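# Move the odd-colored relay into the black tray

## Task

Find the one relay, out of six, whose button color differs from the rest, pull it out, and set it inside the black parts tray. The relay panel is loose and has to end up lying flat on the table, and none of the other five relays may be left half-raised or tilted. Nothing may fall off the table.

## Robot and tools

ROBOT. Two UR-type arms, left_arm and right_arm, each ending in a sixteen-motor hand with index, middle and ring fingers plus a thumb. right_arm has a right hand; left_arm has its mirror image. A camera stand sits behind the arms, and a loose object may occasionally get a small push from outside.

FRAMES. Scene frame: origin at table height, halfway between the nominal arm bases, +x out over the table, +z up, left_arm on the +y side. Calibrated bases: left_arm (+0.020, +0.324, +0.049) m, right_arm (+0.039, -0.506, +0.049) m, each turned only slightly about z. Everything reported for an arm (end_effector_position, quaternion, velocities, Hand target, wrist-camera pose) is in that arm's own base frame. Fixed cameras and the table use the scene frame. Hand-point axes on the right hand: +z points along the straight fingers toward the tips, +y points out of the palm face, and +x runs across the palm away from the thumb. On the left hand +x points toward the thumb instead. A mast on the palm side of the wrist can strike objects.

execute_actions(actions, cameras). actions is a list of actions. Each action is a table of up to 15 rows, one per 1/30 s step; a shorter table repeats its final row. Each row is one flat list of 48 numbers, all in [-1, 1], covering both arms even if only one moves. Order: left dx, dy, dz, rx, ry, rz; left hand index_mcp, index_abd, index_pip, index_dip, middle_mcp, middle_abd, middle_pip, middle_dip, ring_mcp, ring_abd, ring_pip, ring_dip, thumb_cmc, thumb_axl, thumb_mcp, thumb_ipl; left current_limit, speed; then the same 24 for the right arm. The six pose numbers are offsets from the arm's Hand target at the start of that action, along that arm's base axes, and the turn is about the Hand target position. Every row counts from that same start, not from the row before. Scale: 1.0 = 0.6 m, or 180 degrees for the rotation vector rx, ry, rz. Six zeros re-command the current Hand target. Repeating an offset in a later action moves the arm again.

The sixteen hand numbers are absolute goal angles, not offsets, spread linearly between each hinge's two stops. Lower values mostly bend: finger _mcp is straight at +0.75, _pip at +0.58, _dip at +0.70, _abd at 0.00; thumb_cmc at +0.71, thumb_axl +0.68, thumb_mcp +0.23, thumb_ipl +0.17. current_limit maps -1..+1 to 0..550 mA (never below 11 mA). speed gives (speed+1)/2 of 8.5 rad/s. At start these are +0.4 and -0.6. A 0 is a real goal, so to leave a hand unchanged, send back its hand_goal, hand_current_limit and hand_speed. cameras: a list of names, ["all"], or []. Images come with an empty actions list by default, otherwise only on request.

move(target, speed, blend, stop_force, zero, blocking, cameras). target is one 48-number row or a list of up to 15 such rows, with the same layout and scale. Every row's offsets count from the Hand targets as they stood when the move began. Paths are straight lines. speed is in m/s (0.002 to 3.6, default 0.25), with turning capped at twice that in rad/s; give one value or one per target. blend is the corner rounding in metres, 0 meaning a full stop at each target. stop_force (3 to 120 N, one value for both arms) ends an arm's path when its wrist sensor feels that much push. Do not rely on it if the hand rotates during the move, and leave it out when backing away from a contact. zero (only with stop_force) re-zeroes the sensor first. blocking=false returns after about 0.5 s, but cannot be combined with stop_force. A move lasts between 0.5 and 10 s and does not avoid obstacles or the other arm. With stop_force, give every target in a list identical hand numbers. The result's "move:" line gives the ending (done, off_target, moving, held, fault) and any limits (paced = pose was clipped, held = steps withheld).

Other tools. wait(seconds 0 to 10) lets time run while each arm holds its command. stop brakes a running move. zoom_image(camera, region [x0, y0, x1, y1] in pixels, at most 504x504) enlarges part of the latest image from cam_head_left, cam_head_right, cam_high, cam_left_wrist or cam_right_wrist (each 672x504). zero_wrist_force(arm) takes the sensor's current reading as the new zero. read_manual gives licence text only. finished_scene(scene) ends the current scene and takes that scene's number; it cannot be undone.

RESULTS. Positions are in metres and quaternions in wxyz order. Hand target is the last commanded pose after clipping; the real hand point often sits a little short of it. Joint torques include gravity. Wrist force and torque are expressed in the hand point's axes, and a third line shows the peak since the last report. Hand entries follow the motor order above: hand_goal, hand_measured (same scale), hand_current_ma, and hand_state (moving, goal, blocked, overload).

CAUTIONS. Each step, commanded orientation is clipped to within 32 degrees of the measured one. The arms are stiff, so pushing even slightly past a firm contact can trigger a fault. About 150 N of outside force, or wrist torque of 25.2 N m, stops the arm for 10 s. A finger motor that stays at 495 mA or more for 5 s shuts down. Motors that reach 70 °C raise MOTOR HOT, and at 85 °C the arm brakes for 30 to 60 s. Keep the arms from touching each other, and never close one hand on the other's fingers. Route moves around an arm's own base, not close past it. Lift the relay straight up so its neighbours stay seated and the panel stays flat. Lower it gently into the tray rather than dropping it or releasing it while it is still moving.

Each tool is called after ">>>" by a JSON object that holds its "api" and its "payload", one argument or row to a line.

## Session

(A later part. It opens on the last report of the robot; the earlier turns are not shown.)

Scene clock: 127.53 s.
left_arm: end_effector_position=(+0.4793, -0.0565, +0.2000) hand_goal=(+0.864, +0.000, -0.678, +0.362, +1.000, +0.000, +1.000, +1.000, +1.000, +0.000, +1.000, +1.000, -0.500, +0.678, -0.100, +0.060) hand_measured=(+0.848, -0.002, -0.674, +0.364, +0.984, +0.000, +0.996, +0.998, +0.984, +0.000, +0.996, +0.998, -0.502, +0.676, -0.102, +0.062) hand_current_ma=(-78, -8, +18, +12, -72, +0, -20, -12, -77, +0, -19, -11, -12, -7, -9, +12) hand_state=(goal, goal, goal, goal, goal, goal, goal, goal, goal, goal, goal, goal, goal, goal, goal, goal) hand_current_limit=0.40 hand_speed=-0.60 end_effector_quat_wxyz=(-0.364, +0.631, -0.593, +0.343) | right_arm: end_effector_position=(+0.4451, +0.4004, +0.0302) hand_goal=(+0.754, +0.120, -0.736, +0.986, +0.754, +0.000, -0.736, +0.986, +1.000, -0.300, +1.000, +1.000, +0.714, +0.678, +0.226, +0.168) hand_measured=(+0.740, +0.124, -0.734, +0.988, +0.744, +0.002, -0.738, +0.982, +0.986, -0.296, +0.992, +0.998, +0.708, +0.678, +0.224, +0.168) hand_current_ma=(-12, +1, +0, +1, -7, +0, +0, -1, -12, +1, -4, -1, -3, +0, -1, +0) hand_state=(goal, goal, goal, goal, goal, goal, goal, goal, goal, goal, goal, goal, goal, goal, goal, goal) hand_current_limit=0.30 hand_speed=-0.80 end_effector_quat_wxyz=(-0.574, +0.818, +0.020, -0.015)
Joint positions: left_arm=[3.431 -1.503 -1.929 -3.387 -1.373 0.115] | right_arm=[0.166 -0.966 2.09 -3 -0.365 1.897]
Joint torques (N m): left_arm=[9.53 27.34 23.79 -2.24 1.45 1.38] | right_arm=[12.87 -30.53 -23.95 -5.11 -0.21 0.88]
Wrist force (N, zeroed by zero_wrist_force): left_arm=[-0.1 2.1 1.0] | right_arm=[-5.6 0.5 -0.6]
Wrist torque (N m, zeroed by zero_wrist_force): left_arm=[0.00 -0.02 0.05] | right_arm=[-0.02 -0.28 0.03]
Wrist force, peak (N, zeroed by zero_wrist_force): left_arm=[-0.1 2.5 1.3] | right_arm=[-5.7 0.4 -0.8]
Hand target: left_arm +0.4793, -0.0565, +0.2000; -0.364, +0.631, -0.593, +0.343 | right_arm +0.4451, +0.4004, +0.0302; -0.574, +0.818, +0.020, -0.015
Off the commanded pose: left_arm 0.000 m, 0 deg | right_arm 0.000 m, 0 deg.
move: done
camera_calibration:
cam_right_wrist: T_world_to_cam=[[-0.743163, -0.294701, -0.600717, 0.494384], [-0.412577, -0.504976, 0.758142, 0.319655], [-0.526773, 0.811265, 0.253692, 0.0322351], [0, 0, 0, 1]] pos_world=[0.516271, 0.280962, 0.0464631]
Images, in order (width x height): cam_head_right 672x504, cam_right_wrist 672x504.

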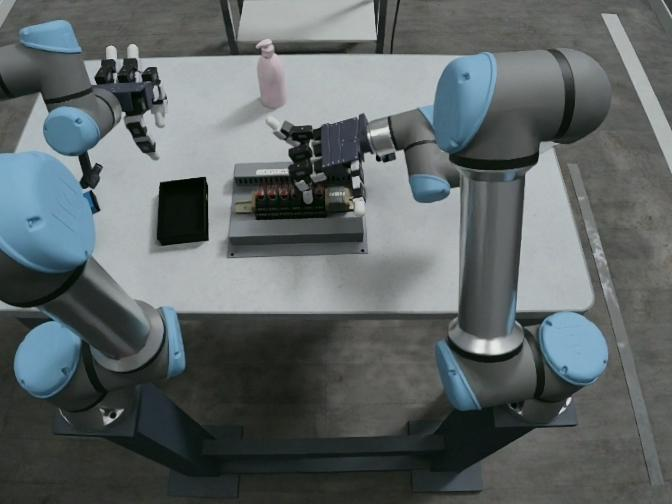

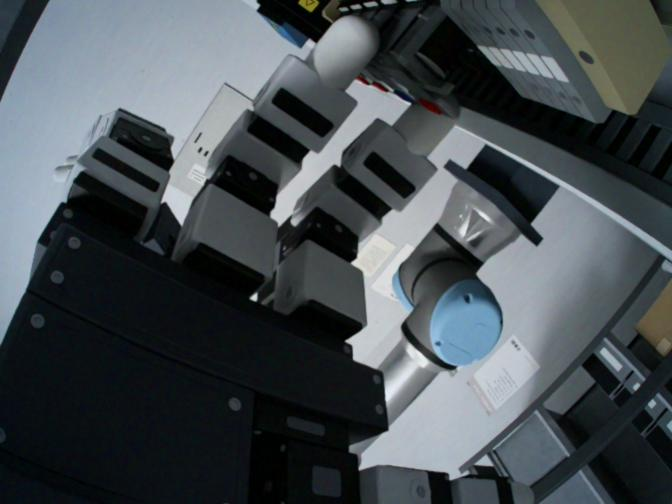

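>>> {"api": "move", "payload": {
  "target": [
    [0,0,0,0,0,0, 0.863,0,-0.679,0.362,1,0,1,1,1,0,1,1,-0.5,0.678,-0.1,0.059,0.4,-0.6, 0,0,0,0,0,0, 0.7534,0.24,-0.737,0.986,0.7534,-0.24,-0.737,0.986,1,-0.3,1,1,0.714,0.678,0.226,0.168,0.3,-0.6],
    [-0.0052,0,0,0,0,0, 0.863,0,-0.679,0.362,1,0,1,1,1,0,1,1,-0.5,0.678,-0.1,0.059,0.4,-0.6, -0.0052,0,0,0,0,0, 0.7534,0.24,-0.737,0.986,0.7534,-0.24,-0.737,0.986,1,-0.3,1,1,0.714,0.678,0.226,0.168,0.3,-0.6]
  ],
  "speed": 0.02
}}

>>> {"api": "zero_wrist_force", "payload": {
  "arm": "right_arm"
}}

>>> {"api": "move", "payload": {
  "target": [
    [0,0,0,0,0,0, 0.863,0,-0.679,0.362,1,0,1,1,1,0,1,1,-0.5,0.678,-0.1,0.059,0.4,-0.6, 0,0,-0.012,0,0,0, 0.7534,0.24,-0.737,0.986,0.7534,-0.24,-0.737,0.986,1,-0.3,1,1,0.714,0.678,0.226,0.168,0.3,-0.6]
  ],
  "speed": 0.02,
  "stop_force": 5,
  "cameras": ["cam_head_right","cam_right_wrist"]
}}

>>> {"api": "zoom_image", "payload": {
  "camera": "cam_right_wrist",
  "region": [290, 0, 500, 170]
}}

>>> {"api": "zoom_image", "payload": {
  "camera": "cam_head_right",
  "region": [270, 160, 350, 220]
}}

Scene clock: 129.70 s.
left_arm: end_effector_position=(+0.4763, -0.0565, +0.2000) hand_goal=(+0.864, +0.000, -0.678, +0.362, +1.000, +0.000, +1.000, +1.000, +1.000, +0.000, +1.000, +1.000, -0.500, +0.678, -0.100, +0.060) hand_measured=(+0.848, -0.002, -0.674, +0.364, +0.984, +0.000, +0.996, +0.998, +0.984, +0.000, +0.996, +0.998, -0.502, +0.676, -0.102, +0.062) hand_current_ma=(-78, -8, +18, +12, -72, +0, -20, -12, -77, +0, -19, -11, -12, -7, -9, +12) hand_state=(goal, goal, goal, goal, goal, goal, goal, goal, goal, goal, goal, goal, goal, goal, goal, goal) hand_current_limit=0.40 hand_speed=-0.60 end_effector_quat_wxyz=(-0.364, +0.631, -0.593, +0.343) | right_arm: end_effector_position=(+0.4421, +0.4004, +0.0302) hand_goal=(+0.754, +0.240, -0.736, +0.986, +0.754, -0.240, -0.736, +0.986, +1.000, -0.300, +1.000, +1.000, +0.714, +0.678, +0.226, +0.168) hand_measured=(+0.740, +0.236, -0.734, +0.988, +0.744, -0.236, -0.738, +0.982, +0.986, -0.296, +0.992, +0.998, +0.708, +0.678, +0.224, +0.168) hand_current_ma=(-12, -1, +0, +1, -7, +1, +0, -1, -12, +1, -4, -1, -3, +0, -1, +0) hand_state=(goal, goal, goal, goal, goal, goal, goal, goal, goal, goal, goal, goal, goal, goal, goal, goal) hand_current_limit=0.30 hand_speed=-0.60 end_effector_quat_wxyz=(-0.574, +0.818, +0.020, -0.015)
Joint positions: left_arm=[3.434 -1.496 -1.936 -3.388 -1.37 0.116] | right_arm=[0.167 -0.968 2.097 -3.007 -0.366 1.9]
Joint torques (N m): left_arm=[10.34 28.32 8.49 -2.18 1.71 1.64] | right_arm=[12.74 -46.54 -1.58 -4.66 0.17 1.34]
Wrist force (N, zeroed by zero_wrist_force): left_arm=[0.2 2.1 0.9] | right_arm=[-4.2 1.1 -0.3]
Wrist torque (N m, zeroed by zero_wrist_force): left_arm=[0.02 -0.06 0.07] | right_arm=[-0.04 -0.21 0.03]
Wrist force, peak (N, zeroed by zero_wrist_force): left_arm=[-0.1 2.4 1.2] | right_arm=[-5.8 0.5 -0.7]
Hand target: left_arm +0.4762, -0.0565, +0.2000; -0.364, +0.631, -0.593, +0.343 | right_arm +0.4420, +0.4004, +0.0302; -0.574, +0.818, +0.020, -0.015
Off the commanded pose: left_arm 0.000 m, 0 deg | right_arm 0.000 m, 0 deg.
move: done

Wrist force sensor zeroed.

Scene clock: 131.17 s.
left_arm: end_effector_position=(+0.4762, -0.0565, +0.2000) hand_goal=(+0.864, +0.000, -0.678, +0.362, +1.000, +0.000, +1.000, +1.000, +1.000, +0.000, +1.000, +1.000, -0.500, +0.678, -0.100, +0.060) hand_measured=(+0.848, -0.002, -0.674, +0.364, +0.984, +0.000, +0.996, +0.998, +0.984, +0.000, +0.996, +0.998, -0.502, +0.676, -0.102, +0.062) hand_current_ma=(-78, -8, +18, +12, -72, +0, -20, -12, -77, +0, -19, -11, -12, -7, -9, +12) hand_state=(goal, goal, goal, goal, goal, goal, goal, goal, goal, goal, goal, goal, goal, goal, goal, goal) hand_current_limit=0.40 hand_speed=-0.60 end_effector_quat_wxyz=(-0.364, +0.631, -0.593, +0.343) | right_arm: end_effector_position=(+0.4420, +0.4004, +0.0230) hand_goal=(+0.754, +0.240, -0.736, +0.986, +0.754, -0.240, -0.736, +0.986, +1.000, -0.300, +1.000, +1.000, +0.714, +0.678, +0.226, +0.168) hand_measured=(+0.740, +0.236, -0.734, +0.988, +0.744, -0.236, -0.738, +0.982, +0.986, -0.296, +0.992, +0.998, +0.708, +0.678, +0.224, +0.168) hand_current_ma=(-12, -1, +0, +1, -7, +1, +0, -1, -12, +1, -4, -1, -3, +0, -1, +0) hand_state=(goal, goal, goal, goal, goal, goal, goal, goal, goal, goal, goal, goal, goal, goal, goal, goal) hand_current_limit=0.30 hand_speed=-0.60 end_effector_quat_wxyz=(-0.574, +0.818, +0.020, -0.015)
Joint positions: left_arm=[3.434 -1.495 -1.936 -3.388 -1.37 0.116] | right_arm=[0.167 -0.951 2.097 -3.025 -0.366 1.9]
Joint torques (N m): left_arm=[9.9 28.49 8.41 -2.23 1.78 1.65] | right_arm=[12.9 -31.5 -23.41 -4.73 0.19 1.21]
Wrist force (N, zeroed by zero_wrist_force): left_arm=[0.1 2.2 0.8] | right_arm=[0.0 -0.2 0.1]
Wrist torque (N m, zeroed by zero_wrist_force): left_arm=[0.04 -0.05 0.07] | right_arm=[-0.03 0.00 0.00]
Wrist force, peak (N, zeroed by zero_wrist_force): left_arm=[0.1 2.5 0.9] | right_arm=[0.3 -0.3 0.2]
Hand target: left_arm +0.4762, -0.0565, +0.2000; -0.364, +0.631, -0.593, +0.343 | right_arm +0.4420, +0.4004, +0.0230; -0.574, +0.818, +0.020, -0.015
Off the commanded pose: left_arm 0.000 m, 0 deg | right_arm 0.000 m, 0 deg.
move: done
camera_calibration:
cam_right_wrist: T_world_to_cam=[[-0.743163, -0.294701, -0.600717, 0.487755], [-0.412577, -0.504976, 0.758142, 0.323835], [-0.526773, 0.811265, 0.253692, 0.0324287], [0, 0, 0, 1]] pos_world=[0.513171, 0.280962, 0.0392631]
Images, in order (width x height): cam_head_right 672x504, cam_right_wrist 672x504.

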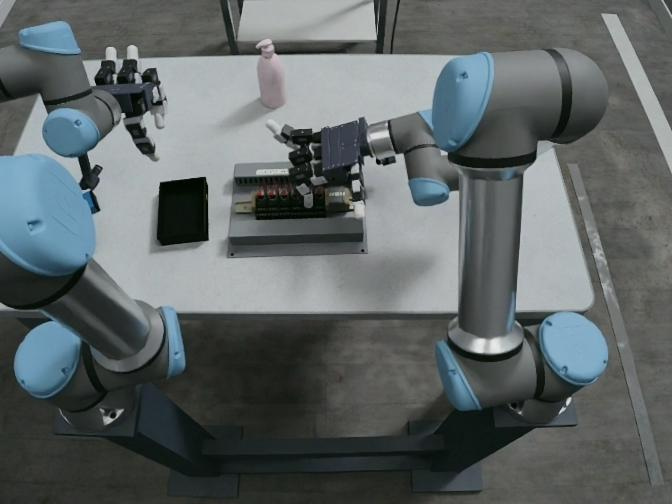

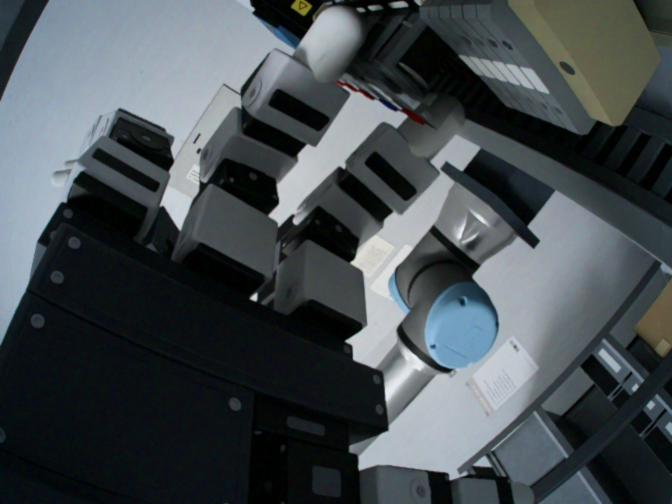

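Scaled by 2.400 from the camera's 672x504 image, which has a finer 960x720 frame.

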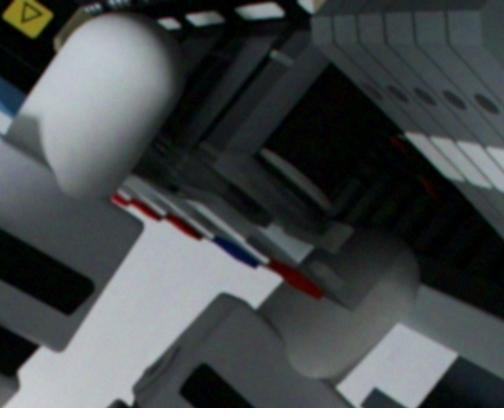

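Scaled by 6.300 from the camera's 672x504 image, which has a finer 960x720 frame.

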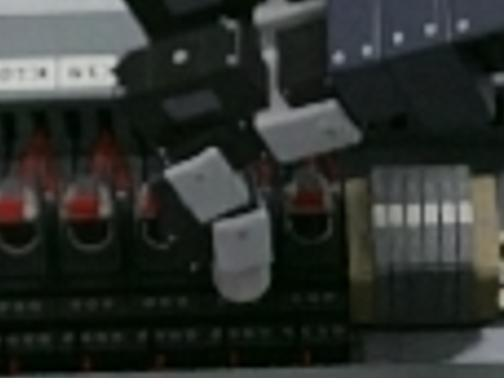

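>>> {"api": "move", "payload": {
  "target": [
    [0,0,0,0,0,0, 0.863,0,-0.679,0.362,1,0,1,1,1,0,1,1,-0.5,0.678,-0.1,0.059,0.4,-0.6, 0,0,0,0,0,0, 0.7534,-0.2,-0.737,0.986,0.7534,0.2,-0.737,0.986,1,-0.3,1,1,0.714,0.678,0.226,0.168,-0.6,-0.93]
  ],
  "speed": 0.04
}}

>>> {"api": "wait", "payload": {
  "seconds": 1,
  "cameras": ["cam_head_right","cam_right_wrist"]
}}

>>> {"api": "zoom_image", "payload": {
  "camera": "cam_right_wrist",
  "region": [290, 0, 500, 170]
}}

Scene clock: 132.63 s.
left_arm: end_effector_position=(+0.4762, -0.0565, +0.2000) hand_goal=(+0.864, +0.000, -0.678, +0.362, +1.000, +0.000, +1.000, +1.000, +1.000, +0.000, +1.000, +1.000, -0.500, +0.678, -0.100, +0.060) hand_measured=(+0.848, -0.002, -0.674, +0.364, +0.984, +0.000, +0.996, +0.998, +0.984, +0.000, +0.996, +0.998, -0.502, +0.676, -0.102, +0.062) hand_current_ma=(-78, -8, +18, +12, -72, +0, -20, -12, -77, +0, -19, -11, -12, -7, -9, +12) hand_state=(goal, goal, goal, goal, goal, goal, goal, goal, goal, goal, goal, goal, goal, goal, goal, goal) hand_current_limit=0.40 hand_speed=-0.60 end_effector_quat_wxyz=(-0.364, +0.631, -0.593, +0.343) | right_arm: end_effector_position=(+0.4420, +0.4004, +0.0230) hand_goal=(+0.754, -0.200, -0.736, +0.986, +0.754, +0.200, -0.736, +0.986, +1.000, -0.300, +1.000, +1.000, +0.714, +0.678, +0.226, +0.168) hand_measured=(+0.740, +0.002, -0.732, +0.988, +0.744, -0.064, -0.736, +0.984, +0.986, -0.296, +0.992, +0.998, +0.708, +0.678, +0.224, +0.168) hand_current_ma=(-12, +110, +1, +1, -7, -110, +0, +0, -12, +1, -4, -1, -3, +0, -1, +0) hand_state=(goal, blocked, goal, goal, goal, blocked, goal, goal, goal, goal, goal, goal, goal, goal, goal, goal) hand_current_limit=-0.60 hand_speed=-0.93 end_effector_quat_wxyz=(-0.574, +0.818, +0.020, -0.015)
Joint positions: left_arm=[3.434 -1.495 -1.936 -3.388 -1.37 0.116] | right_arm=[0.167 -0.951 2.097 -3.025 -0.366 1.9]
Joint torques (N m): left_arm=[9.5 28.28 7.91 -2.13 1.74 1.62] | right_arm=[13.74 -31.33 -17.54 -3.21 1.1 1.19]
Wrist force (N, zeroed by zero_wrist_force): left_arm=[0.0 2.1 0.7] | right_arm=[0.5 0.3 0.6]
Wrist torque (N m, zeroed by zero_wrist_force): left_arm=[0.03 -0.05 0.06] | right_arm=[-0.07 0.03 -0.01]
Wrist force, peak (N, zeroed by zero_wrist_force): left_arm=[0.0 2.5 1.2] | right_arm=[3.7 -0.1 0.3]
Hand target: left_arm +0.4762, -0.0565, +0.2000; -0.364, +0.631, -0.593, +0.343 | right_arm +0.4420, +0.4004, +0.0230; -0.574, +0.818, +0.020, -0.015
Off the commanded pose: left_arm 0.000 m, 0 deg | right_arm 0.000 m, 0 deg.
move: done

Scene clock: 133.63 s.
left_arm: end_effector_position=(+0.4762, -0.0565, +0.2000) hand_goal=(+0.864, +0.000, -0.678, +0.362, +1.000, +0.000, +1.000, +1.000, +1.000, +0.000, +1.000, +1.000, -0.500, +0.678, -0.100, +0.060) hand_measured=(+0.848, -0.002, -0.674, +0.364, +0.984, +0.000, +0.996, +0.998, +0.984, +0.000, +0.996, +0.998, -0.502, +0.676, -0.102, +0.062) hand_current_ma=(-78, -8, +18, +12, -72, +0, -20, -12, -77, +0, -19, -11, -12, -7, -9, +12) hand_state=(goal, goal, goal, goal, goal, goal, goal, goal, goal, goal, goal, goal, goal, goal, goal, goal) hand_current_limit=0.40 hand_speed=-0.60 end_effector_quat_wxyz=(-0.364, +0.631, -0.593, +0.343) | right_arm: end_effector_position=(+0.4420, +0.4004, +0.0230) hand_goal=(+0.754, -0.200, -0.736, +0.986, +0.754, +0.200, -0.736, +0.986, +1.000, -0.300, +1.000, +1.000, +0.714, +0.678, +0.226, +0.168) hand_measured=(+0.740, +0.002, -0.732, +0.988, +0.744, -0.064, -0.736, +0.984, +0.986, -0.296, +0.992, +0.998, +0.708, +0.678, +0.224, +0.168) hand_current_ma=(-12, +110, +1, +1, -7, -110, +0, +0, -12, +1, -4, -1, -3, +0, -1, +0) hand_state=(goal, blocked, goal, goal, goal, blocked, goal, goal, goal, goal, goal, goal, goal, goal, goal, goal) hand_current_limit=-0.60 hand_speed=-0.93 end_effector_quat_wxyz=(-0.574, +0.818, +0.020, -0.015)
Joint positions: left_arm=[3.434 -1.495 -1.936 -3.388 -1.37 0.116] | right_arm=[0.167 -0.951 2.097 -3.025 -0.366 1.9]
Joint torques (N m): left_arm=[10.2 27.75 7.58 -2.09 1.73 1.61] | right_arm=[12.92 -32.53 -7.77 -0.85 2.37 1.22]
Wrist force (N, zeroed by zero_wrist_force): left_arm=[0.0 1.9 0.7] | right_arm=[0.6 0.3 0.4]
Wrist torque (N m, zeroed by zero_wrist_force): left_arm=[0.01 -0.04 0.06] | right_arm=[-0.06 0.01 0.00]
Wrist force, peak (N, zeroed by zero_wrist_force): left_arm=[-0.1 2.3 1.3] | right_arm=[0.9 0.3 0.4]
Hand target: left_arm +0.4762, -0.0565, +0.2000; -0.364, +0.631, -0.593, +0.343 | right_arm +0.4420, +0.4004, +0.0230; -0.574, +0.818, +0.020, -0.015
Off the commanded pose: left_arm 0.000 m, 0 deg | right_arm 0.000 m, 0 deg.
wait: 1.00 s; at rest by 0.17 s
camera_calibration:
cam_right_wrist: T_world_to_cam=[[-0.743138, -0.294671, -0.600762, 0.487736], [-0.412622, -0.504993, 0.758106, 0.323864], [-0.526773, 0.811265, 0.253692, 0.0324288], [0, 0, 0, 1]] pos_world=[0.51317, 0.280962, 0.0392631]
Images, in order (width x height): cam_head_right 672x504, cam_right_wrist 672x504.

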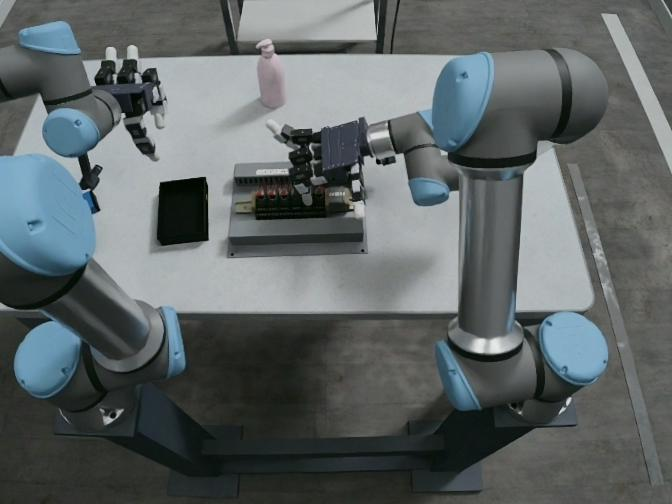

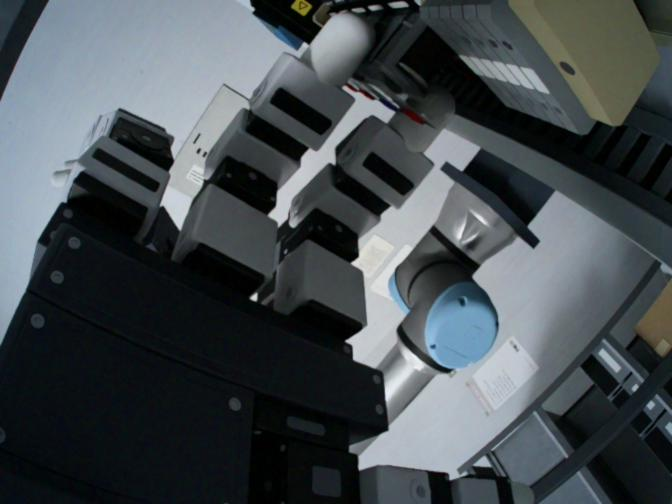

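Scaled by 2.400 from the camera's 672x504 image, which has a finer 960x720 frame.

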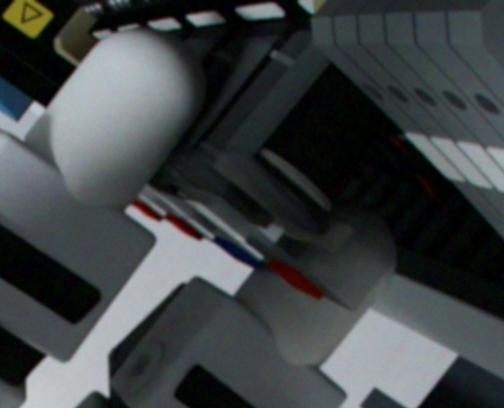

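>>> {"api": "move", "payload": {
  "target": [
    [0,0,0,0,0,0, 0.863,0,-0.679,0.362,1,0,1,1,1,0,1,1,-0.5,0.678,-0.1,0.059,0.4,-0.6, 0,0,0,0,0,0, 0.7534,-0.45,-0.737,0.986,0.7534,0.4,-0.737,0.986,1,-0.3,1,1,0.714,0.678,0.226,0.168,0.4,-0.8]
  ],
  "speed": 0.02
}}

>>> {"api": "zero_wrist_force", "payload": {
  "arm": "right_arm"
}}

>>> {"api": "move", "payload": {
  "target": [
    [0,0,0,0,0,0, 0.863,0,-0.679,0.362,1,0,1,1,1,0,1,1,-0.5,0.678,-0.1,0.059,0.4,-0.6, 0,0,0.005,0,0,0, 0.7534,-0.45,-0.737,0.986,0.7534,0.4,-0.737,0.986,1,-0.3,1,1,0.714,0.678,0.226,0.168,0.4,-0.8]
  ],
  "speed": 0.02,
  "cameras": ["cam_head_right","cam_right_wrist"]
}}

>>> {"api": "zoom_image", "payload": {
  "camera": "cam_right_wrist",
  "region": [290, 0, 500, 170]
}}

Scene clock: 134.50 s.
left_arm: end_effector_position=(+0.4762, -0.0565, +0.2000) hand_goal=(+0.864, +0.000, -0.678, +0.362, +1.000, +0.000, +1.000, +1.000, +1.000, +0.000, +1.000, +1.000, -0.500, +0.678, -0.100, +0.060) hand_measured=(+0.848, -0.002, -0.674, +0.364, +0.984, +0.000, +0.996, +0.998, +0.984, +0.000, +0.996, +0.998, -0.502, +0.676, -0.102, +0.062) hand_current_ma=(-78, -8, +18, +12, -72, +0, -20, -12, -77, +0, -19, -11, -12, -7, -9, +12) hand_state=(goal, goal, goal, goal, goal, goal, goal, goal, goal, goal, goal, goal, goal, goal, goal, goal) hand_current_limit=0.40 hand_speed=-0.60 end_effector_quat_wxyz=(-0.364, +0.631, -0.593, +0.343) | right_arm: end_effector_position=(+0.4420, +0.4004, +0.0230) hand_goal=(+0.754, -0.450, -0.736, +0.986, +0.754, +0.400, -0.736, +0.986, +1.000, -0.300, +1.000, +1.000, +0.714, +0.678, +0.226, +0.168) hand_measured=(+0.742, -0.026, -0.730, +0.988, +0.744, -0.044, -0.734, +0.984, +0.986, -0.296, +0.992, +0.998, +0.708, +0.678, +0.224, +0.168) hand_current_ma=(-11, +385, +3, +1, -7, -385, +1, +0, -12, +1, -4, -1, -3, +0, -1, +0) hand_state=(goal, blocked, goal, goal, goal, blocked, goal, goal, goal, goal, goal, goal, goal, goal, goal, goal) hand_current_limit=0.40 hand_speed=-0.80 end_effector_quat_wxyz=(-0.574, +0.819, +0.020, -0.015)
Joint positions: left_arm=[3.434 -1.495 -1.936 -3.388 -1.37 0.116] | right_arm=[0.167 -0.951 2.097 -3.025 -0.366 1.9]
Joint torques (N m): left_arm=[9.55 28.07 8.66 -2.22 1.67 1.61] | right_arm=[12.43 -33.02 -1.84 -0.86 3.31 1.15]
Wrist force (N, zeroed by zero_wrist_force): left_arm=[0.0 2.0 1.2] | right_arm=[-0.6 0.8 1.1]
Wrist torque (N m, zeroed by zero_wrist_force): left_arm=[-0.02 -0.02 0.06] | right_arm=[-0.11 -0.03 -0.03]
Wrist force, peak (N, zeroed by zero_wrist_force): left_arm=[-0.1 2.3 1.2] | right_arm=[-0.8 0.8 1.0]
Hand target: left_arm +0.4762, -0.0565, +0.2000; -0.364, +0.631, -0.593, +0.343 | right_arm +0.4420, +0.4004, +0.0230; -0.574, +0.818, +0.020, -0.015
Off the commanded pose: left_arm 0.000 m, 0 deg | right_arm 0.000 m, 0 deg.
move: done

Wrist force sensor zeroed.

Scene clock: 135.23 s.
left_arm: end_effector_position=(+0.4762, -0.0565, +0.2000) hand_goal=(+0.864, +0.000, -0.678, +0.362, +1.000, +0.000, +1.000, +1.000, +1.000, +0.000, +1.000, +1.000, -0.500, +0.678, -0.100, +0.060) hand_measured=(+0.848, -0.002, -0.674, +0.364, +0.984, +0.000, +0.996, +0.998, +0.984, +0.000, +0.996, +0.998, -0.502, +0.676, -0.102, +0.062) hand_current_ma=(-78, -8, +18, +12, -72, +0, -20, -12, -77, +0, -19, -11, -12, -7, -9, +12) hand_state=(goal, goal, goal, goal, goal, goal, goal, goal, goal, goal, goal, goal, goal, goal, goal, goal) hand_current_limit=0.40 hand_speed=-0.60 end_effector_quat_wxyz=(-0.364, +0.631, -0.593, +0.343) | right_arm: end_effector_position=(+0.4419, +0.4004, +0.0258) hand_goal=(+0.754, -0.450, -0.736, +0.986, +0.754, +0.400, -0.736, +0.986, +1.000, -0.300, +1.000, +1.000, +0.714, +0.678, +0.226, +0.168) hand_measured=(+0.726, -0.026, -0.714, +0.990, +0.726, -0.044, -0.710, +0.990, +0.986, -0.296, +0.992, +0.998, +0.708, +0.678, +0.224, +0.168) hand_current_ma=(-38, +385, +25, +2, -39, -385, +30, +2, -12, +1, -4, -1, -3, +0, -1, +0) hand_state=(blocked, blocked, blocked, goal, blocked, blocked, blocked, goal, goal, goal, goal, goal, goal, goal, goal, goal) hand_current_limit=0.40 hand_speed=-0.80 end_effector_quat_wxyz=(-0.574, +0.818, +0.020, -0.015)
Joint positions: left_arm=[3.434 -1.495 -1.936 -3.388 -1.37 0.116] | right_arm=[0.167 -0.958 2.098 -3.018 -0.366 1.9]
Joint torques (N m): left_arm=[10.08 28.66 8.24 -2.14 1.64 1.59] | right_arm=[11.04 -53.88 -4.6 -1.76 3.45 0.5]
Wrist force (N, zeroed by zero_wrist_force): left_arm=[0.3 2.1 0.9] | right_arm=[-0.4 9.2 3.8]
Wrist torque (N m, zeroed by zero_wrist_force): left_arm=[0.03 -0.08 0.08] | right_arm=[-0.42 0.01 0.00]
Wrist force, peak (N, zeroed by zero_wrist_force): left_arm=[-0.1 2.3 1.1] | right_arm=[0.2 9.9 4.4]
Hand target: left_arm +0.4762, -0.0565, +0.2000; -0.364, +0.631, -0.593, +0.343 | right_arm +0.4420, +0.4004, +0.0260; -0.574, +0.818, +0.020, -0.015
Off the commanded pose: left_arm 0.000 m, 0 deg | right_arm 0.000 m, 0 deg.
move: done
camera_calibration:
cam_right_wrist: T_world_to_cam=[[-0.743163, -0.294701, -0.600717, 0.489437], [-0.412577, -0.504976, 0.758142, 0.321712], [-0.526773, 0.811265, 0.253692, 0.0317183], [0, 0, 0, 1]] pos_world=[0.513171, 0.280962, 0.0420631]
Images, in order (width x height): cam_head_right 672x504, cam_right_wrist 672x504.

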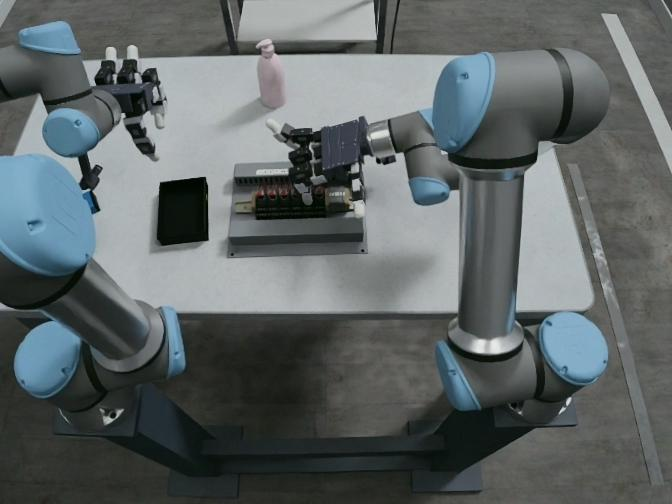

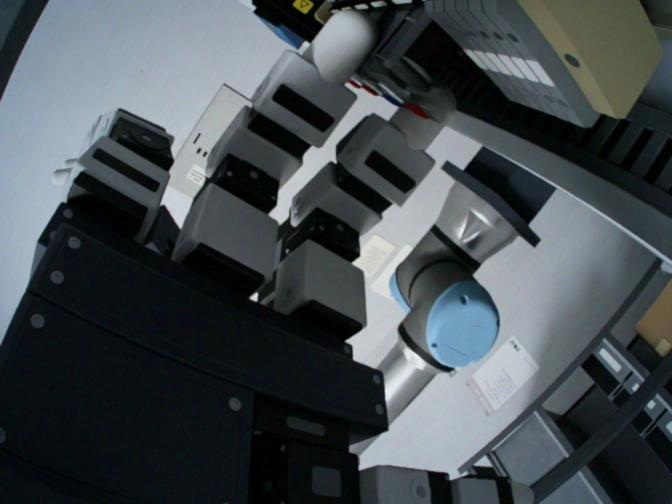

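Scaled by 2.400 from the camera's 672x504 image, which has a finer 960x720 frame.

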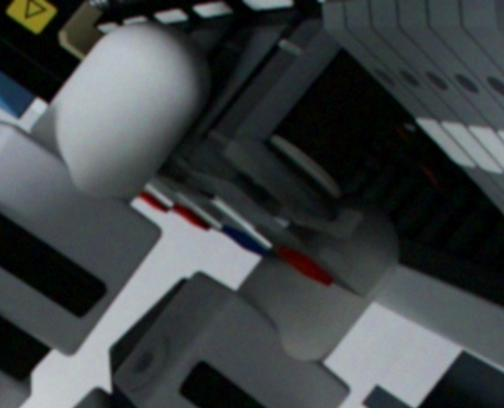

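>>> {"api": "move", "payload": {
  "target": [
    [0,0,0,0,0,0, 0.863,0,-0.679,0.362,1,0,1,1,1,0,1,1,-0.5,0.678,-0.1,0.059,0.4,-0.6, 0,0,0.005,0,0,0, 0.7534,-0.45,-0.737,0.986,0.7534,0.4,-0.737,0.986,1,-0.3,1,1,0.714,0.678,0.226,0.168,0.7,-0.8]
  ],
  "speed": 0.02,
  "cameras": ["cam_right_wrist"]
}}

>>> {"api": "zoom_image", "payload": {
  "camera": "cam_right_wrist",
  "region": [290, 0, 500, 170]
}}

Scene clock: 136.30 s.
left_arm: end_effector_position=(+0.4762, -0.0565, +0.2000) hand_goal=(+0.864, +0.000, -0.678, +0.362, +1.000, +0.000, +1.000, +1.000, +1.000, +0.000, +1.000, +1.000, -0.500, +0.678, -0.100, +0.060) hand_measured=(+0.848, -0.002, -0.674, +0.364, +0.984, +0.000, +0.996, +0.998, +0.984, +0.000, +0.996, +0.998, -0.502, +0.676, -0.102, +0.062) hand_current_ma=(-78, -8, +18, +12, -72, +0, -20, -12, -77, +0, -19, -11, -12, -7, -9, +12) hand_state=(goal, goal, goal, goal, goal, goal, goal, goal, goal, goal, goal, goal, goal, goal, goal, goal) hand_current_limit=0.40 hand_speed=-0.60 end_effector_quat_wxyz=(-0.364, +0.631, -0.593, +0.343) | right_arm: end_effector_position=(+0.4420, +0.4004, +0.0288) hand_goal=(+0.754, -0.450, -0.736, +0.986, +0.754, +0.400, -0.736, +0.986, +1.000, -0.300, +1.000, +1.000, +0.714, +0.678, +0.226, +0.168) hand_measured=(+0.722, -0.032, -0.712, +0.990, +0.722, -0.036, -0.708, +0.992, +0.986, -0.296, +0.992, +0.998, +0.708, +0.678, +0.224, +0.168) hand_current_ma=(-47, +468, +29, +2, -46, -467, +36, +3, -12, +1, -4, -1, -3, +0, -1, +0) hand_state=(blocked, blocked, blocked, goal, blocked, blocked, blocked, goal, goal, goal, goal, goal, goal, goal, goal, goal) hand_current_limit=0.70 hand_speed=-0.80 end_effector_quat_wxyz=(-0.574, +0.818, +0.020, -0.015)
Joint positions: left_arm=[3.434 -1.495 -1.936 -3.388 -1.37 0.116] | right_arm=[0.167 -0.965 2.098 -3.011 -0.366 1.9]
Joint torques (N m): left_arm=[9.93 28.12 7.52 -2.13 1.8 1.56] | right_arm=[9.23 -54.98 -6 -1.86 3.6 0.08]
Wrist force (N, zeroed by zero_wrist_force): left_arm=[0.1 2.2 0.9] | right_arm=[-0.6 10.0 4.0]
Wrist torque (N m, zeroed by zero_wrist_force): left_arm=[0.02 -0.04 0.05] | right_arm=[-0.45 0.00 0.01]
Wrist force, peak (N, zeroed by zero_wrist_force): left_arm=[0.0 2.5 1.0] | right_arm=[-0.1 11.3 4.9]
Hand target: left_arm +0.4762, -0.0565, +0.2000; -0.364, +0.631, -0.593, +0.343 | right_arm +0.4420, +0.4004, +0.0290; -0.574, +0.818, +0.020, -0.015
Off the commanded pose: left_arm 0.000 m, 0 deg | right_arm 0.000 m, 0 deg.
move: done
camera_calibration:
cam_right_wrist: T_world_to_cam=[[-0.743138, -0.294671, -0.600762, 0.49128], [-0.412622, -0.504993, 0.758106, 0.319391], [-0.526773, 0.811265, 0.253692, 0.030932], [0, 0, 0, 1]] pos_world=[0.51317, 0.280962, 0.0451631]
Images, in order (width x height): cam_right_wrist 672x504.

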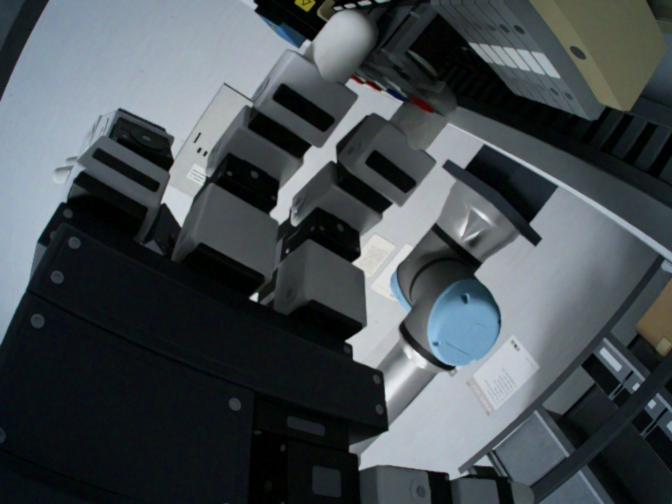

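Scaled by 2.400 from the camera's 672x504 image, which has a finer 960x720 frame.

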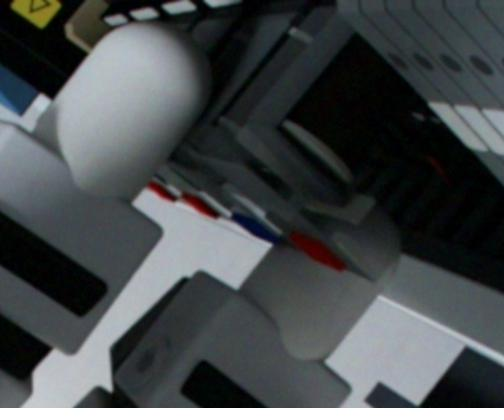

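>>> {"api": "move", "payload": {
  "target": [
    [0,0,0,0,0,0, 0.863,0,-0.679,0.362,1,0,1,1,1,0,1,1,-0.5,0.678,-0.1,0.059,0.4,-0.6, 0,0,0,0,0,0, 0.7534,0.24,-0.737,0.986,0.7534,-0.24,-0.737,0.986,1,-0.5,1,1,0.714,0.678,0.226,0.168,0.3,-0.7],
    [0,0,0,0,0,0, 0.863,0,-0.679,0.362,1,0,1,1,1,0,1,1,-0.5,0.678,-0.1,0.059,0.4,-0.6, 0,0,0.05,0,0,0, 0.7534,0.36,-0.883,0.913,0.7534,-0.36,-0.883,0.913,1,-0.5,1,1,0.714,0.678,0.226,0.168,0.3,-0.6],
    [0,0,0,0,0,0, 0.863,0,-0.679,0.362,1,0,1,1,1,0,1,1,-0.5,0.678,-0.1,0.059,0.4,-0.6, -0.0014,0.0268,0.03,0,0,0, 0.7534,0.36,-0.883,0.913,0.7534,-0.36,-0.883,0.913,1,-0.5,1,1,0.714,0.678,0.226,0.168,0.3,-0.6]
  ],
  "speed": 0.05,
  "cameras": ["cam_head_right","cam_right_wrist"]
}}

>>> {"api": "zoom_image", "payload": {
  "camera": "cam_right_wrist",
  "region": [290, 0, 500, 170]
}}

>>> {"api": "zoom_image", "payload": {
  "camera": "cam_head_right",
  "region": [270, 160, 350, 220]
}}

Scene clock: 141.57 s.
left_arm: end_effector_position=(+0.4762, -0.0565, +0.2000) hand_goal=(+0.864, +0.000, -0.678, +0.362, +1.000, +0.000, +1.000, +1.000, +1.000, +0.000, +1.000, +1.000, -0.500, +0.678, -0.100, +0.060) hand_measured=(+0.848, -0.002, -0.674, +0.364, +0.984, +0.000, +0.996, +0.998, +0.984, +0.000, +0.996, +0.998, -0.502, +0.676, -0.102, +0.062) hand_current_ma=(-78, -8, +18, +12, -72, +0, -20, -12, -77, +0, -19, -11, -12, -7, -9, +12) hand_state=(goal, goal, goal, goal, goal, goal, goal, goal, goal, goal, goal, goal, goal, goal, goal, goal) hand_current_limit=0.40 hand_speed=-0.60 end_effector_quat_wxyz=(-0.364, +0.631, -0.593, +0.343) | right_arm: end_effector_position=(+0.4411, +0.4165, +0.0470) hand_goal=(+0.754, +0.360, -0.882, +0.914, +0.754, -0.360, -0.882, +0.914, +1.000, -0.500, +1.000, +1.000, +0.714, +0.678, +0.226, +0.168) hand_measured=(+0.738, +0.356, -0.878, +0.918, +0.740, -0.356, -0.878, +0.918, +0.986, -0.496, +0.992, +0.998, +0.708, +0.678, +0.224, +0.168) hand_current_ma=(-17, -1, +2, +1, -13, +1, +2, +1, -12, +1, -4, -1, -3, +0, -1, +0) hand_state=(goal, goal, goal, goal, goal, goal, goal, goal, goal, goal, goal, goal, goal, goal, goal, goal) hand_current_limit=0.30 hand_speed=-0.60 end_effector_quat_wxyz=(-0.574, +0.819, +0.020, -0.015)
Joint positions: left_arm=[3.434 -1.495 -1.936 -3.388 -1.37 0.116] | right_arm=[0.198 -0.981 2.073 -3.045 -0.376 1.981]
Joint torques (N m): left_arm=[9.55 27.78 7.85 -2.11 1.59 1.52] | right_arm=[13.32 -31.67 -24.22 -4.85 0.17 1.42]
Wrist force (N, zeroed by zero_wrist_force): left_arm=[0.1 2.3 1.0] | right_arm=[0.6 -0.7 -1.0]
Wrist torque (N m, zeroed by zero_wrist_force): left_arm=[0.03 -0.04 0.06] | right_arm=[0.12 0.03 0.03]
Wrist force, peak (N, zeroed by zero_wrist_force): left_arm=[0.1 2.5 1.2] | right_arm=[-0.4 10.4 3.8]
Hand target: left_arm +0.4762, -0.0565, +0.2000; -0.364, +0.631, -0.593, +0.343 | right_arm +0.4411, +0.4165, +0.0470; -0.574, +0.818, +0.020, -0.015
Off the commanded pose: left_arm 0.000 m, 0 deg | right_arm 0.000 m, 0 deg.
move: done
camera_calibration:
cam_right_wrist: T_world_to_cam=[[-0.743139, -0.294823, -0.600686, 0.506316], [-0.412473, -0.505028, 0.758164, 0.31335], [-0.526888, 0.811188, 0.2537, 0.0130194], [0, 0, 0, 1]] pos_world=[0.512371, 0.296963, 0.0632631]
Images, in order (width x height): cam_head_right 672x504, cam_right_wrist 672x504.

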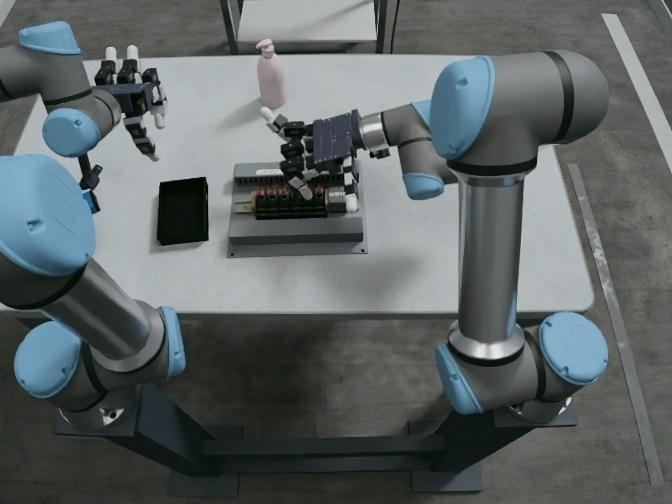

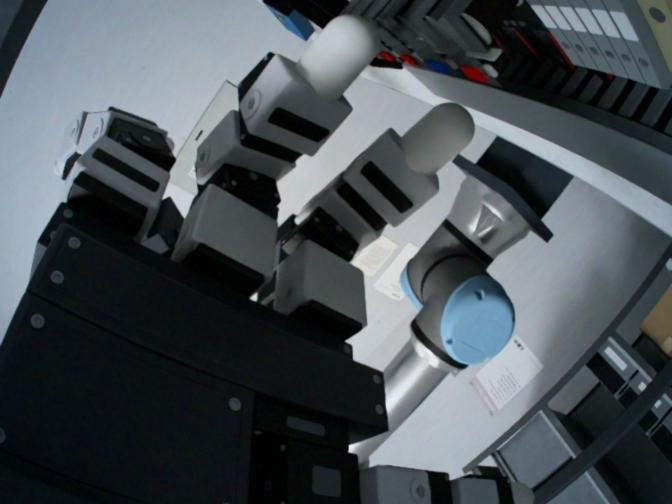

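Scaled by 2.400 from the camera's 672x504 image, which has a finer 960x720 frame.

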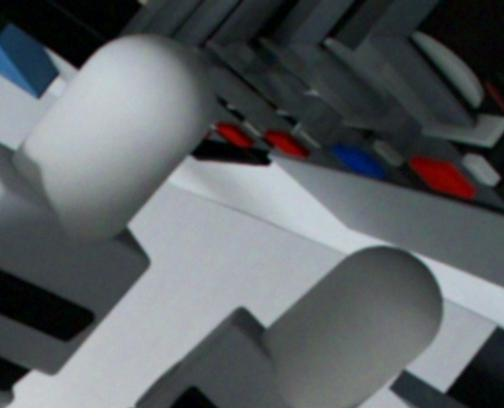

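Scaled by 6.300 from the camera's 672x504 image, which has a finer 960x720 frame.

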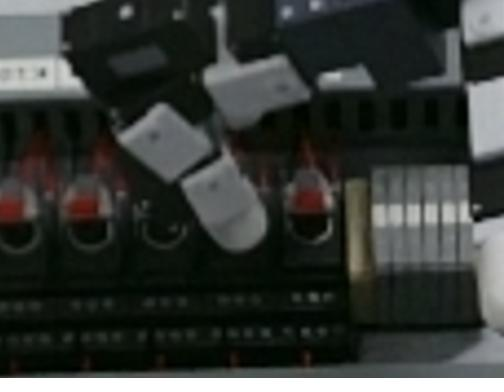

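>>> {"api": "zero_wrist_force", "payload": {
  "arm": "right_arm"
}}

>>> {"api": "move", "payload": {
  "target": [
    [0,0,0,0,0,0, 0.863,0,-0.679,0.362,1,0,1,1,1,0,1,1,-0.5,0.678,-0.1,0.059,0.4,-0.6, 0,0,-0.0463,0,0,0, 0.7534,0.36,-0.883,0.913,0.7534,-0.36,-0.883,0.913,1,-0.5,1,1,0.714,0.678,0.226,0.168,0.3,-0.6]
  ],
  "speed": 0.03,
  "stop_force": 5
}}

>>> {"api": "move", "payload": {
  "target": [
    [0,0,0,0,0,0, 0.863,0,-0.679,0.362,1,0,1,1,1,0,1,1,-0.5,0.678,-0.1,0.059,0.4,-0.6, 0,0,0,0,0,0, 0.7534,-0.3,-0.883,0.913,0.7534,0.3,-0.883,0.913,1,-0.5,1,1,0.714,0.678,0.226,0.168,-0.6,-0.9]
  ],
  "speed": 0.03
}}

>>> {"api": "wait", "payload": {
  "seconds": 1,
  "cameras": ["cam_head_right","cam_right_wrist"]
}}

>>> {"api": "zoom_image", "payload": {
  "camera": "cam_right_wrist",
  "region": [290, 0, 500, 170]
}}

>>> {"api": "zoom_image", "payload": {
  "camera": "cam_head_right",
  "region": [270, 160, 350, 220]
}}

Wrist force sensor zeroed.

Scene clock: 144.10 s.
left_arm: end_effector_position=(+0.4762, -0.0565, +0.2000) hand_goal=(+0.864, +0.000, -0.678, +0.362, +1.000, +0.000, +1.000, +1.000, +1.000, +0.000, +1.000, +1.000, -0.500, +0.678, -0.100, +0.060) hand_measured=(+0.848, -0.002, -0.674, +0.364, +0.984, +0.000, +0.996, +0.998, +0.984, +0.000, +0.996, +0.998, -0.502, +0.676, -0.102, +0.062) hand_current_ma=(-78, -8, +18, +12, -72, +0, -20, -12, -77, +0, -19, -11, -12, -7, -9, +12) hand_state=(goal, goal, goal, goal, goal, goal, goal, goal, goal, goal, goal, goal, goal, goal, goal, goal) hand_current_limit=0.40 hand_speed=-0.60 end_effector_quat_wxyz=(-0.364, +0.631, -0.593, +0.343) | right_arm: end_effector_position=(+0.4411, +0.4165, +0.0192) hand_goal=(+0.754, +0.360, -0.882, +0.914, +0.754, -0.360, -0.882, +0.914, +1.000, -0.500, +1.000, +1.000, +0.714, +0.678, +0.226, +0.168) hand_measured=(+0.738, +0.356, -0.878, +0.918, +0.740, -0.356, -0.878, +0.918, +0.986, -0.496, +0.992, +0.998, +0.708, +0.678, +0.224, +0.168) hand_current_ma=(-17, -1, +2, +1, -13, +1, +2, +1, -12, +1, -4, -1, -3, +0, -1, +0) hand_state=(goal, goal, goal, goal, goal, goal, goal, goal, goal, goal, goal, goal, goal, goal, goal, goal) hand_current_limit=0.30 hand_speed=-0.60 end_effector_quat_wxyz=(-0.574, +0.818, +0.020, -0.015)
Joint positions: left_arm=[3.434 -1.495 -1.936 -3.388 -1.37 0.116] | right_arm=[0.198 -0.914 2.071 -3.112 -0.376 1.982]
Joint torques (N m): left_arm=[10.13 28.4 7.92 -2.01 1.62 1.47] | right_arm=[3.58 -32.04 -22.31 -4.73 0.22 1.31]
Wrist force (N, zeroed by zero_wrist_force): left_arm=[-0.1 2.3 1.0] | right_arm=[0.0 -0.3 0.0]
Wrist torque (N m, zeroed by zero_wrist_force): left_arm=[0.03 -0.02 0.05] | right_arm=[-0.04 -0.01 0.02]
Wrist force, peak (N, zeroed by zero_wrist_force): left_arm=[0.1 2.5 1.1] | right_arm=[0.2 -0.6 -0.1]
Hand target: left_arm +0.4762, -0.0565, +0.2000; -0.364, +0.631, -0.593, +0.343 | right_arm +0.4411, +0.4165, +0.0192; -0.574, +0.818, +0.020, -0.015
Off the commanded pose: left_arm 0.000 m, 0 deg | right_arm 0.000 m, 0 deg.
move: done

Scene clock: 145.43 s.
left_arm: end_effector_position=(+0.4762, -0.0565, +0.2000) hand_goal=(+0.864, +0.000, -0.678, +0.362, +1.000, +0.000, +1.000, +1.000, +1.000, +0.000, +1.000, +1.000, -0.500, +0.678, -0.100, +0.060) hand_measured=(+0.848, -0.002, -0.674, +0.364, +0.984, +0.000, +0.996, +0.998, +0.984, +0.000, +0.996, +0.998, -0.502, +0.676, -0.102, +0.062) hand_current_ma=(-78, -8, +18, +12, -72, +0, -20, -12, -77, +0, -19, -11, -12, -7, -9, +12) hand_state=(goal, goal, goal, goal, goal, goal, goal, goal, goal, goal, goal, goal, goal, goal, goal, goal) hand_current_limit=0.40 hand_speed=-0.60 end_effector_quat_wxyz=(-0.364, +0.631, -0.593, +0.343) | right_arm: end_effector_position=(+0.4411, +0.4165, +0.0192) hand_goal=(+0.754, -0.300, -0.882, +0.914, +0.754, +0.300, -0.882, +0.914, +1.000, -0.500, +1.000, +1.000, +0.714, +0.678, +0.226, +0.168) hand_measured=(+0.740, -0.026, -0.870, +0.918, +0.742, -0.094, -0.870, +0.918, +0.986, -0.496, +0.992, +0.998, +0.708, +0.678, +0.224, +0.168) hand_current_ma=(-12, +109, +9, +1, -10, -110, +10, +1, -12, +1, -4, -1, -3, +0, -1, +0) hand_state=(goal, blocked, goal, goal, goal, blocked, goal, goal, goal, goal, goal, goal, goal, goal, goal, goal) hand_current_limit=-0.60 hand_speed=-0.90 end_effector_quat_wxyz=(-0.574, +0.819, +0.020, -0.015)
Joint positions: left_arm=[3.434 -1.495 -1.936 -3.388 -1.37 0.116] | right_arm=[0.198 -0.914 2.071 -3.112 -0.376 1.982]
Joint torques (N m): left_arm=[8.93 28.43 7.87 -2.04 1.5 1.58] | right_arm=[7.48 -33.43 -11.65 -1.85 2.16 1.25]
Wrist force (N, zeroed by zero_wrist_force): left_arm=[-0.2 2.4 1.0] | right_arm=[1.8 1.5 1.1]
Wrist torque (N m, zeroed by zero_wrist_force): left_arm=[0.03 0.00 0.03] | right_arm=[-0.11 0.08 -0.02]
Wrist force, peak (N, zeroed by zero_wrist_force): left_arm=[0.1 2.5 1.1] | right_arm=[8.0 0.0 0.5]
Hand target: left_arm +0.4762, -0.0565, +0.2000; -0.364, +0.631, -0.593, +0.343 | right_arm +0.4411, +0.4165, +0.0192; -0.574, +0.818, +0.020, -0.015
Off the commanded pose: left_arm 0.000 m, 0 deg | right_arm 0.000 m, 0 deg.
move: done

Scene clock: 146.43 s.
left_arm: end_effector_position=(+0.4762, -0.0565, +0.2000) hand_goal=(+0.864, +0.000, -0.678, +0.362, +1.000, +0.000, +1.000, +1.000, +1.000, +0.000, +1.000, +1.000, -0.500, +0.678, -0.100, +0.060) hand_measured=(+0.848, -0.002, -0.674, +0.364, +0.984, +0.000, +0.996, +0.998, +0.984, +0.000, +0.996, +0.998, -0.502, +0.676, -0.102, +0.062) hand_current_ma=(-78, -8, +18, +12, -72, +0, -20, -12, -77, +0, -19, -11, -12, -7, -9, +12) hand_state=(goal, goal, goal, goal, goal, goal, goal, goal, goal, goal, goal, goal, goal, goal, goal, goal) hand_current_limit=0.40 hand_speed=-0.60 end_effector_quat_wxyz=(-0.364, +0.631, -0.593, +0.343) | right_arm: end_effector_position=(+0.4411, +0.4165, +0.0192) hand_goal=(+0.754, -0.300, -0.882, +0.914, +0.754, +0.300, -0.882, +0.914, +1.000, -0.500, +1.000, +1.000, +0.714, +0.678, +0.226, +0.168) hand_measured=(+0.740, -0.026, -0.870, +0.918, +0.742, -0.094, -0.870, +0.918, +0.986, -0.496, +0.992, +0.998, +0.708, +0.678, +0.224, +0.168) hand_current_ma=(-12, +110, +9, +1, -10, -110, +10, +1, -12, +1, -4, -1, -3, +0, -1, +0) hand_state=(goal, blocked, goal, goal, goal, blocked, goal, goal, goal, goal, goal, goal, goal, goal, goal, goal) hand_current_limit=-0.60 hand_speed=-0.90 end_effector_quat_wxyz=(-0.574, +0.818, +0.020, -0.015)
Joint positions: left_arm=[3.434 -1.495 -1.936 -3.388 -1.37 0.116] | right_arm=[0.198 -0.914 2.071 -3.112 -0.376 1.982]
Joint torques (N m): left_arm=[9.99 28.65 7.37 -2.17 1.64 1.69] | right_arm=[9.06 -36.43 0.12 -0.28 3.6 1.33]
Wrist force (N, zeroed by zero_wrist_force): left_arm=[0.2 2.3 0.8] | right_arm=[2.0 1.5 1.0]
Wrist torque (N m, zeroed by zero_wrist_force): left_arm=[0.05 -0.05 0.06] | right_arm=[-0.11 0.10 -0.03]
Wrist force, peak (N, zeroed by zero_wrist_force): left_arm=[0.2 2.5 0.9] | right_arm=[1.9 1.8 0.9]
Hand target: left_arm +0.4762, -0.0565, +0.2000; -0.364, +0.631, -0.593, +0.343 | right_arm +0.4411, +0.4165, +0.0192; -0.574, +0.818, +0.020, -0.015
Off the commanded pose: left_arm 0.000 m, 0 deg | right_arm 0.000 m, 0 deg.
wait: 1.00 s; at rest by 0.17 s
camera_calibration:
cam_right_wrist: T_world_to_cam=[[-0.743138, -0.294671, -0.600762, 0.489602], [-0.412622, -0.504993, 0.758106, 0.334545], [-0.526773, 0.811265, 0.253692, 0.01991], [0, 0, 0, 1]] pos_world=[0.51237, 0.297062, 0.0354631]
Images, in order (width x height): cam_head_right 672x504, cam_right_wrist 672x504.

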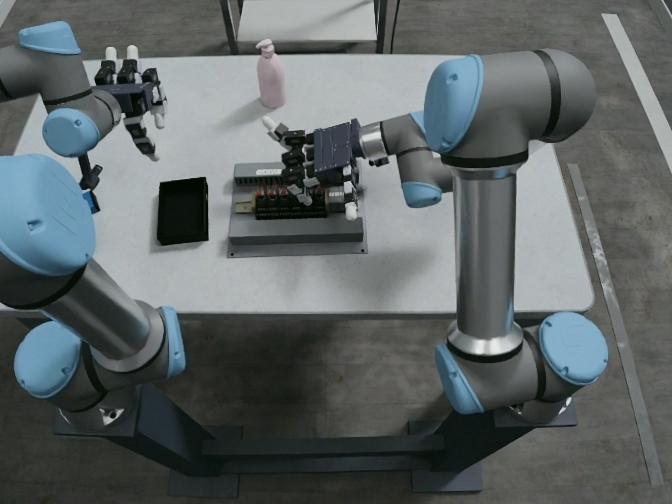

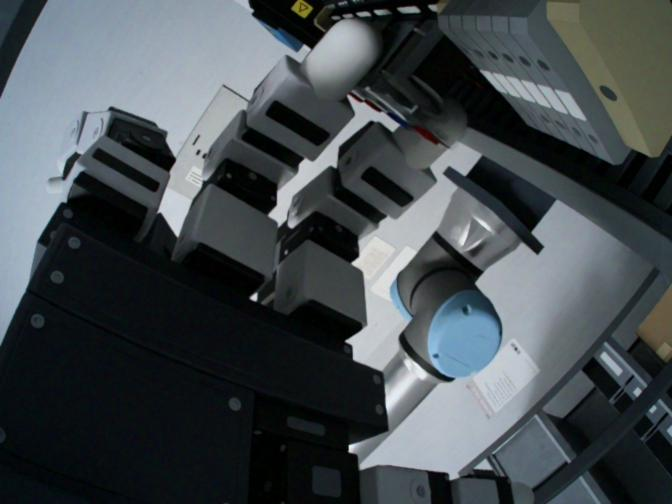

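Scaled by 2.400 from the camera's 672x504 image, which has a finer 960x720 frame.

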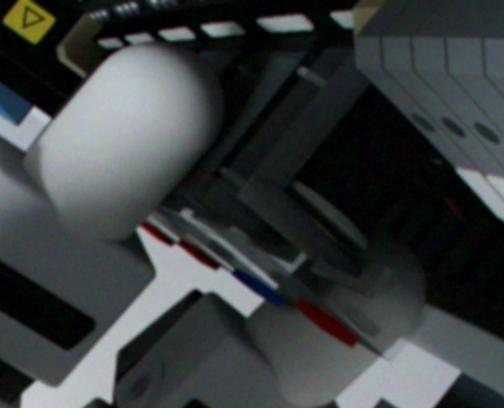

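Scaled by 6.300 from the camera's 672x504 image, which has a finer 960x720 frame.

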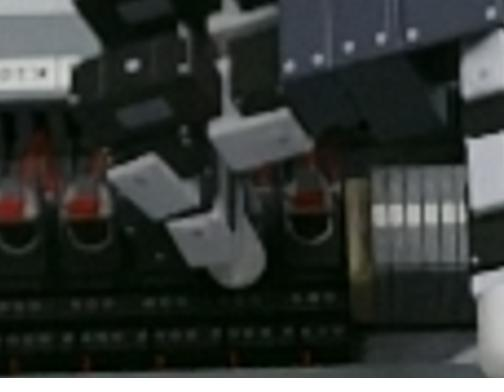

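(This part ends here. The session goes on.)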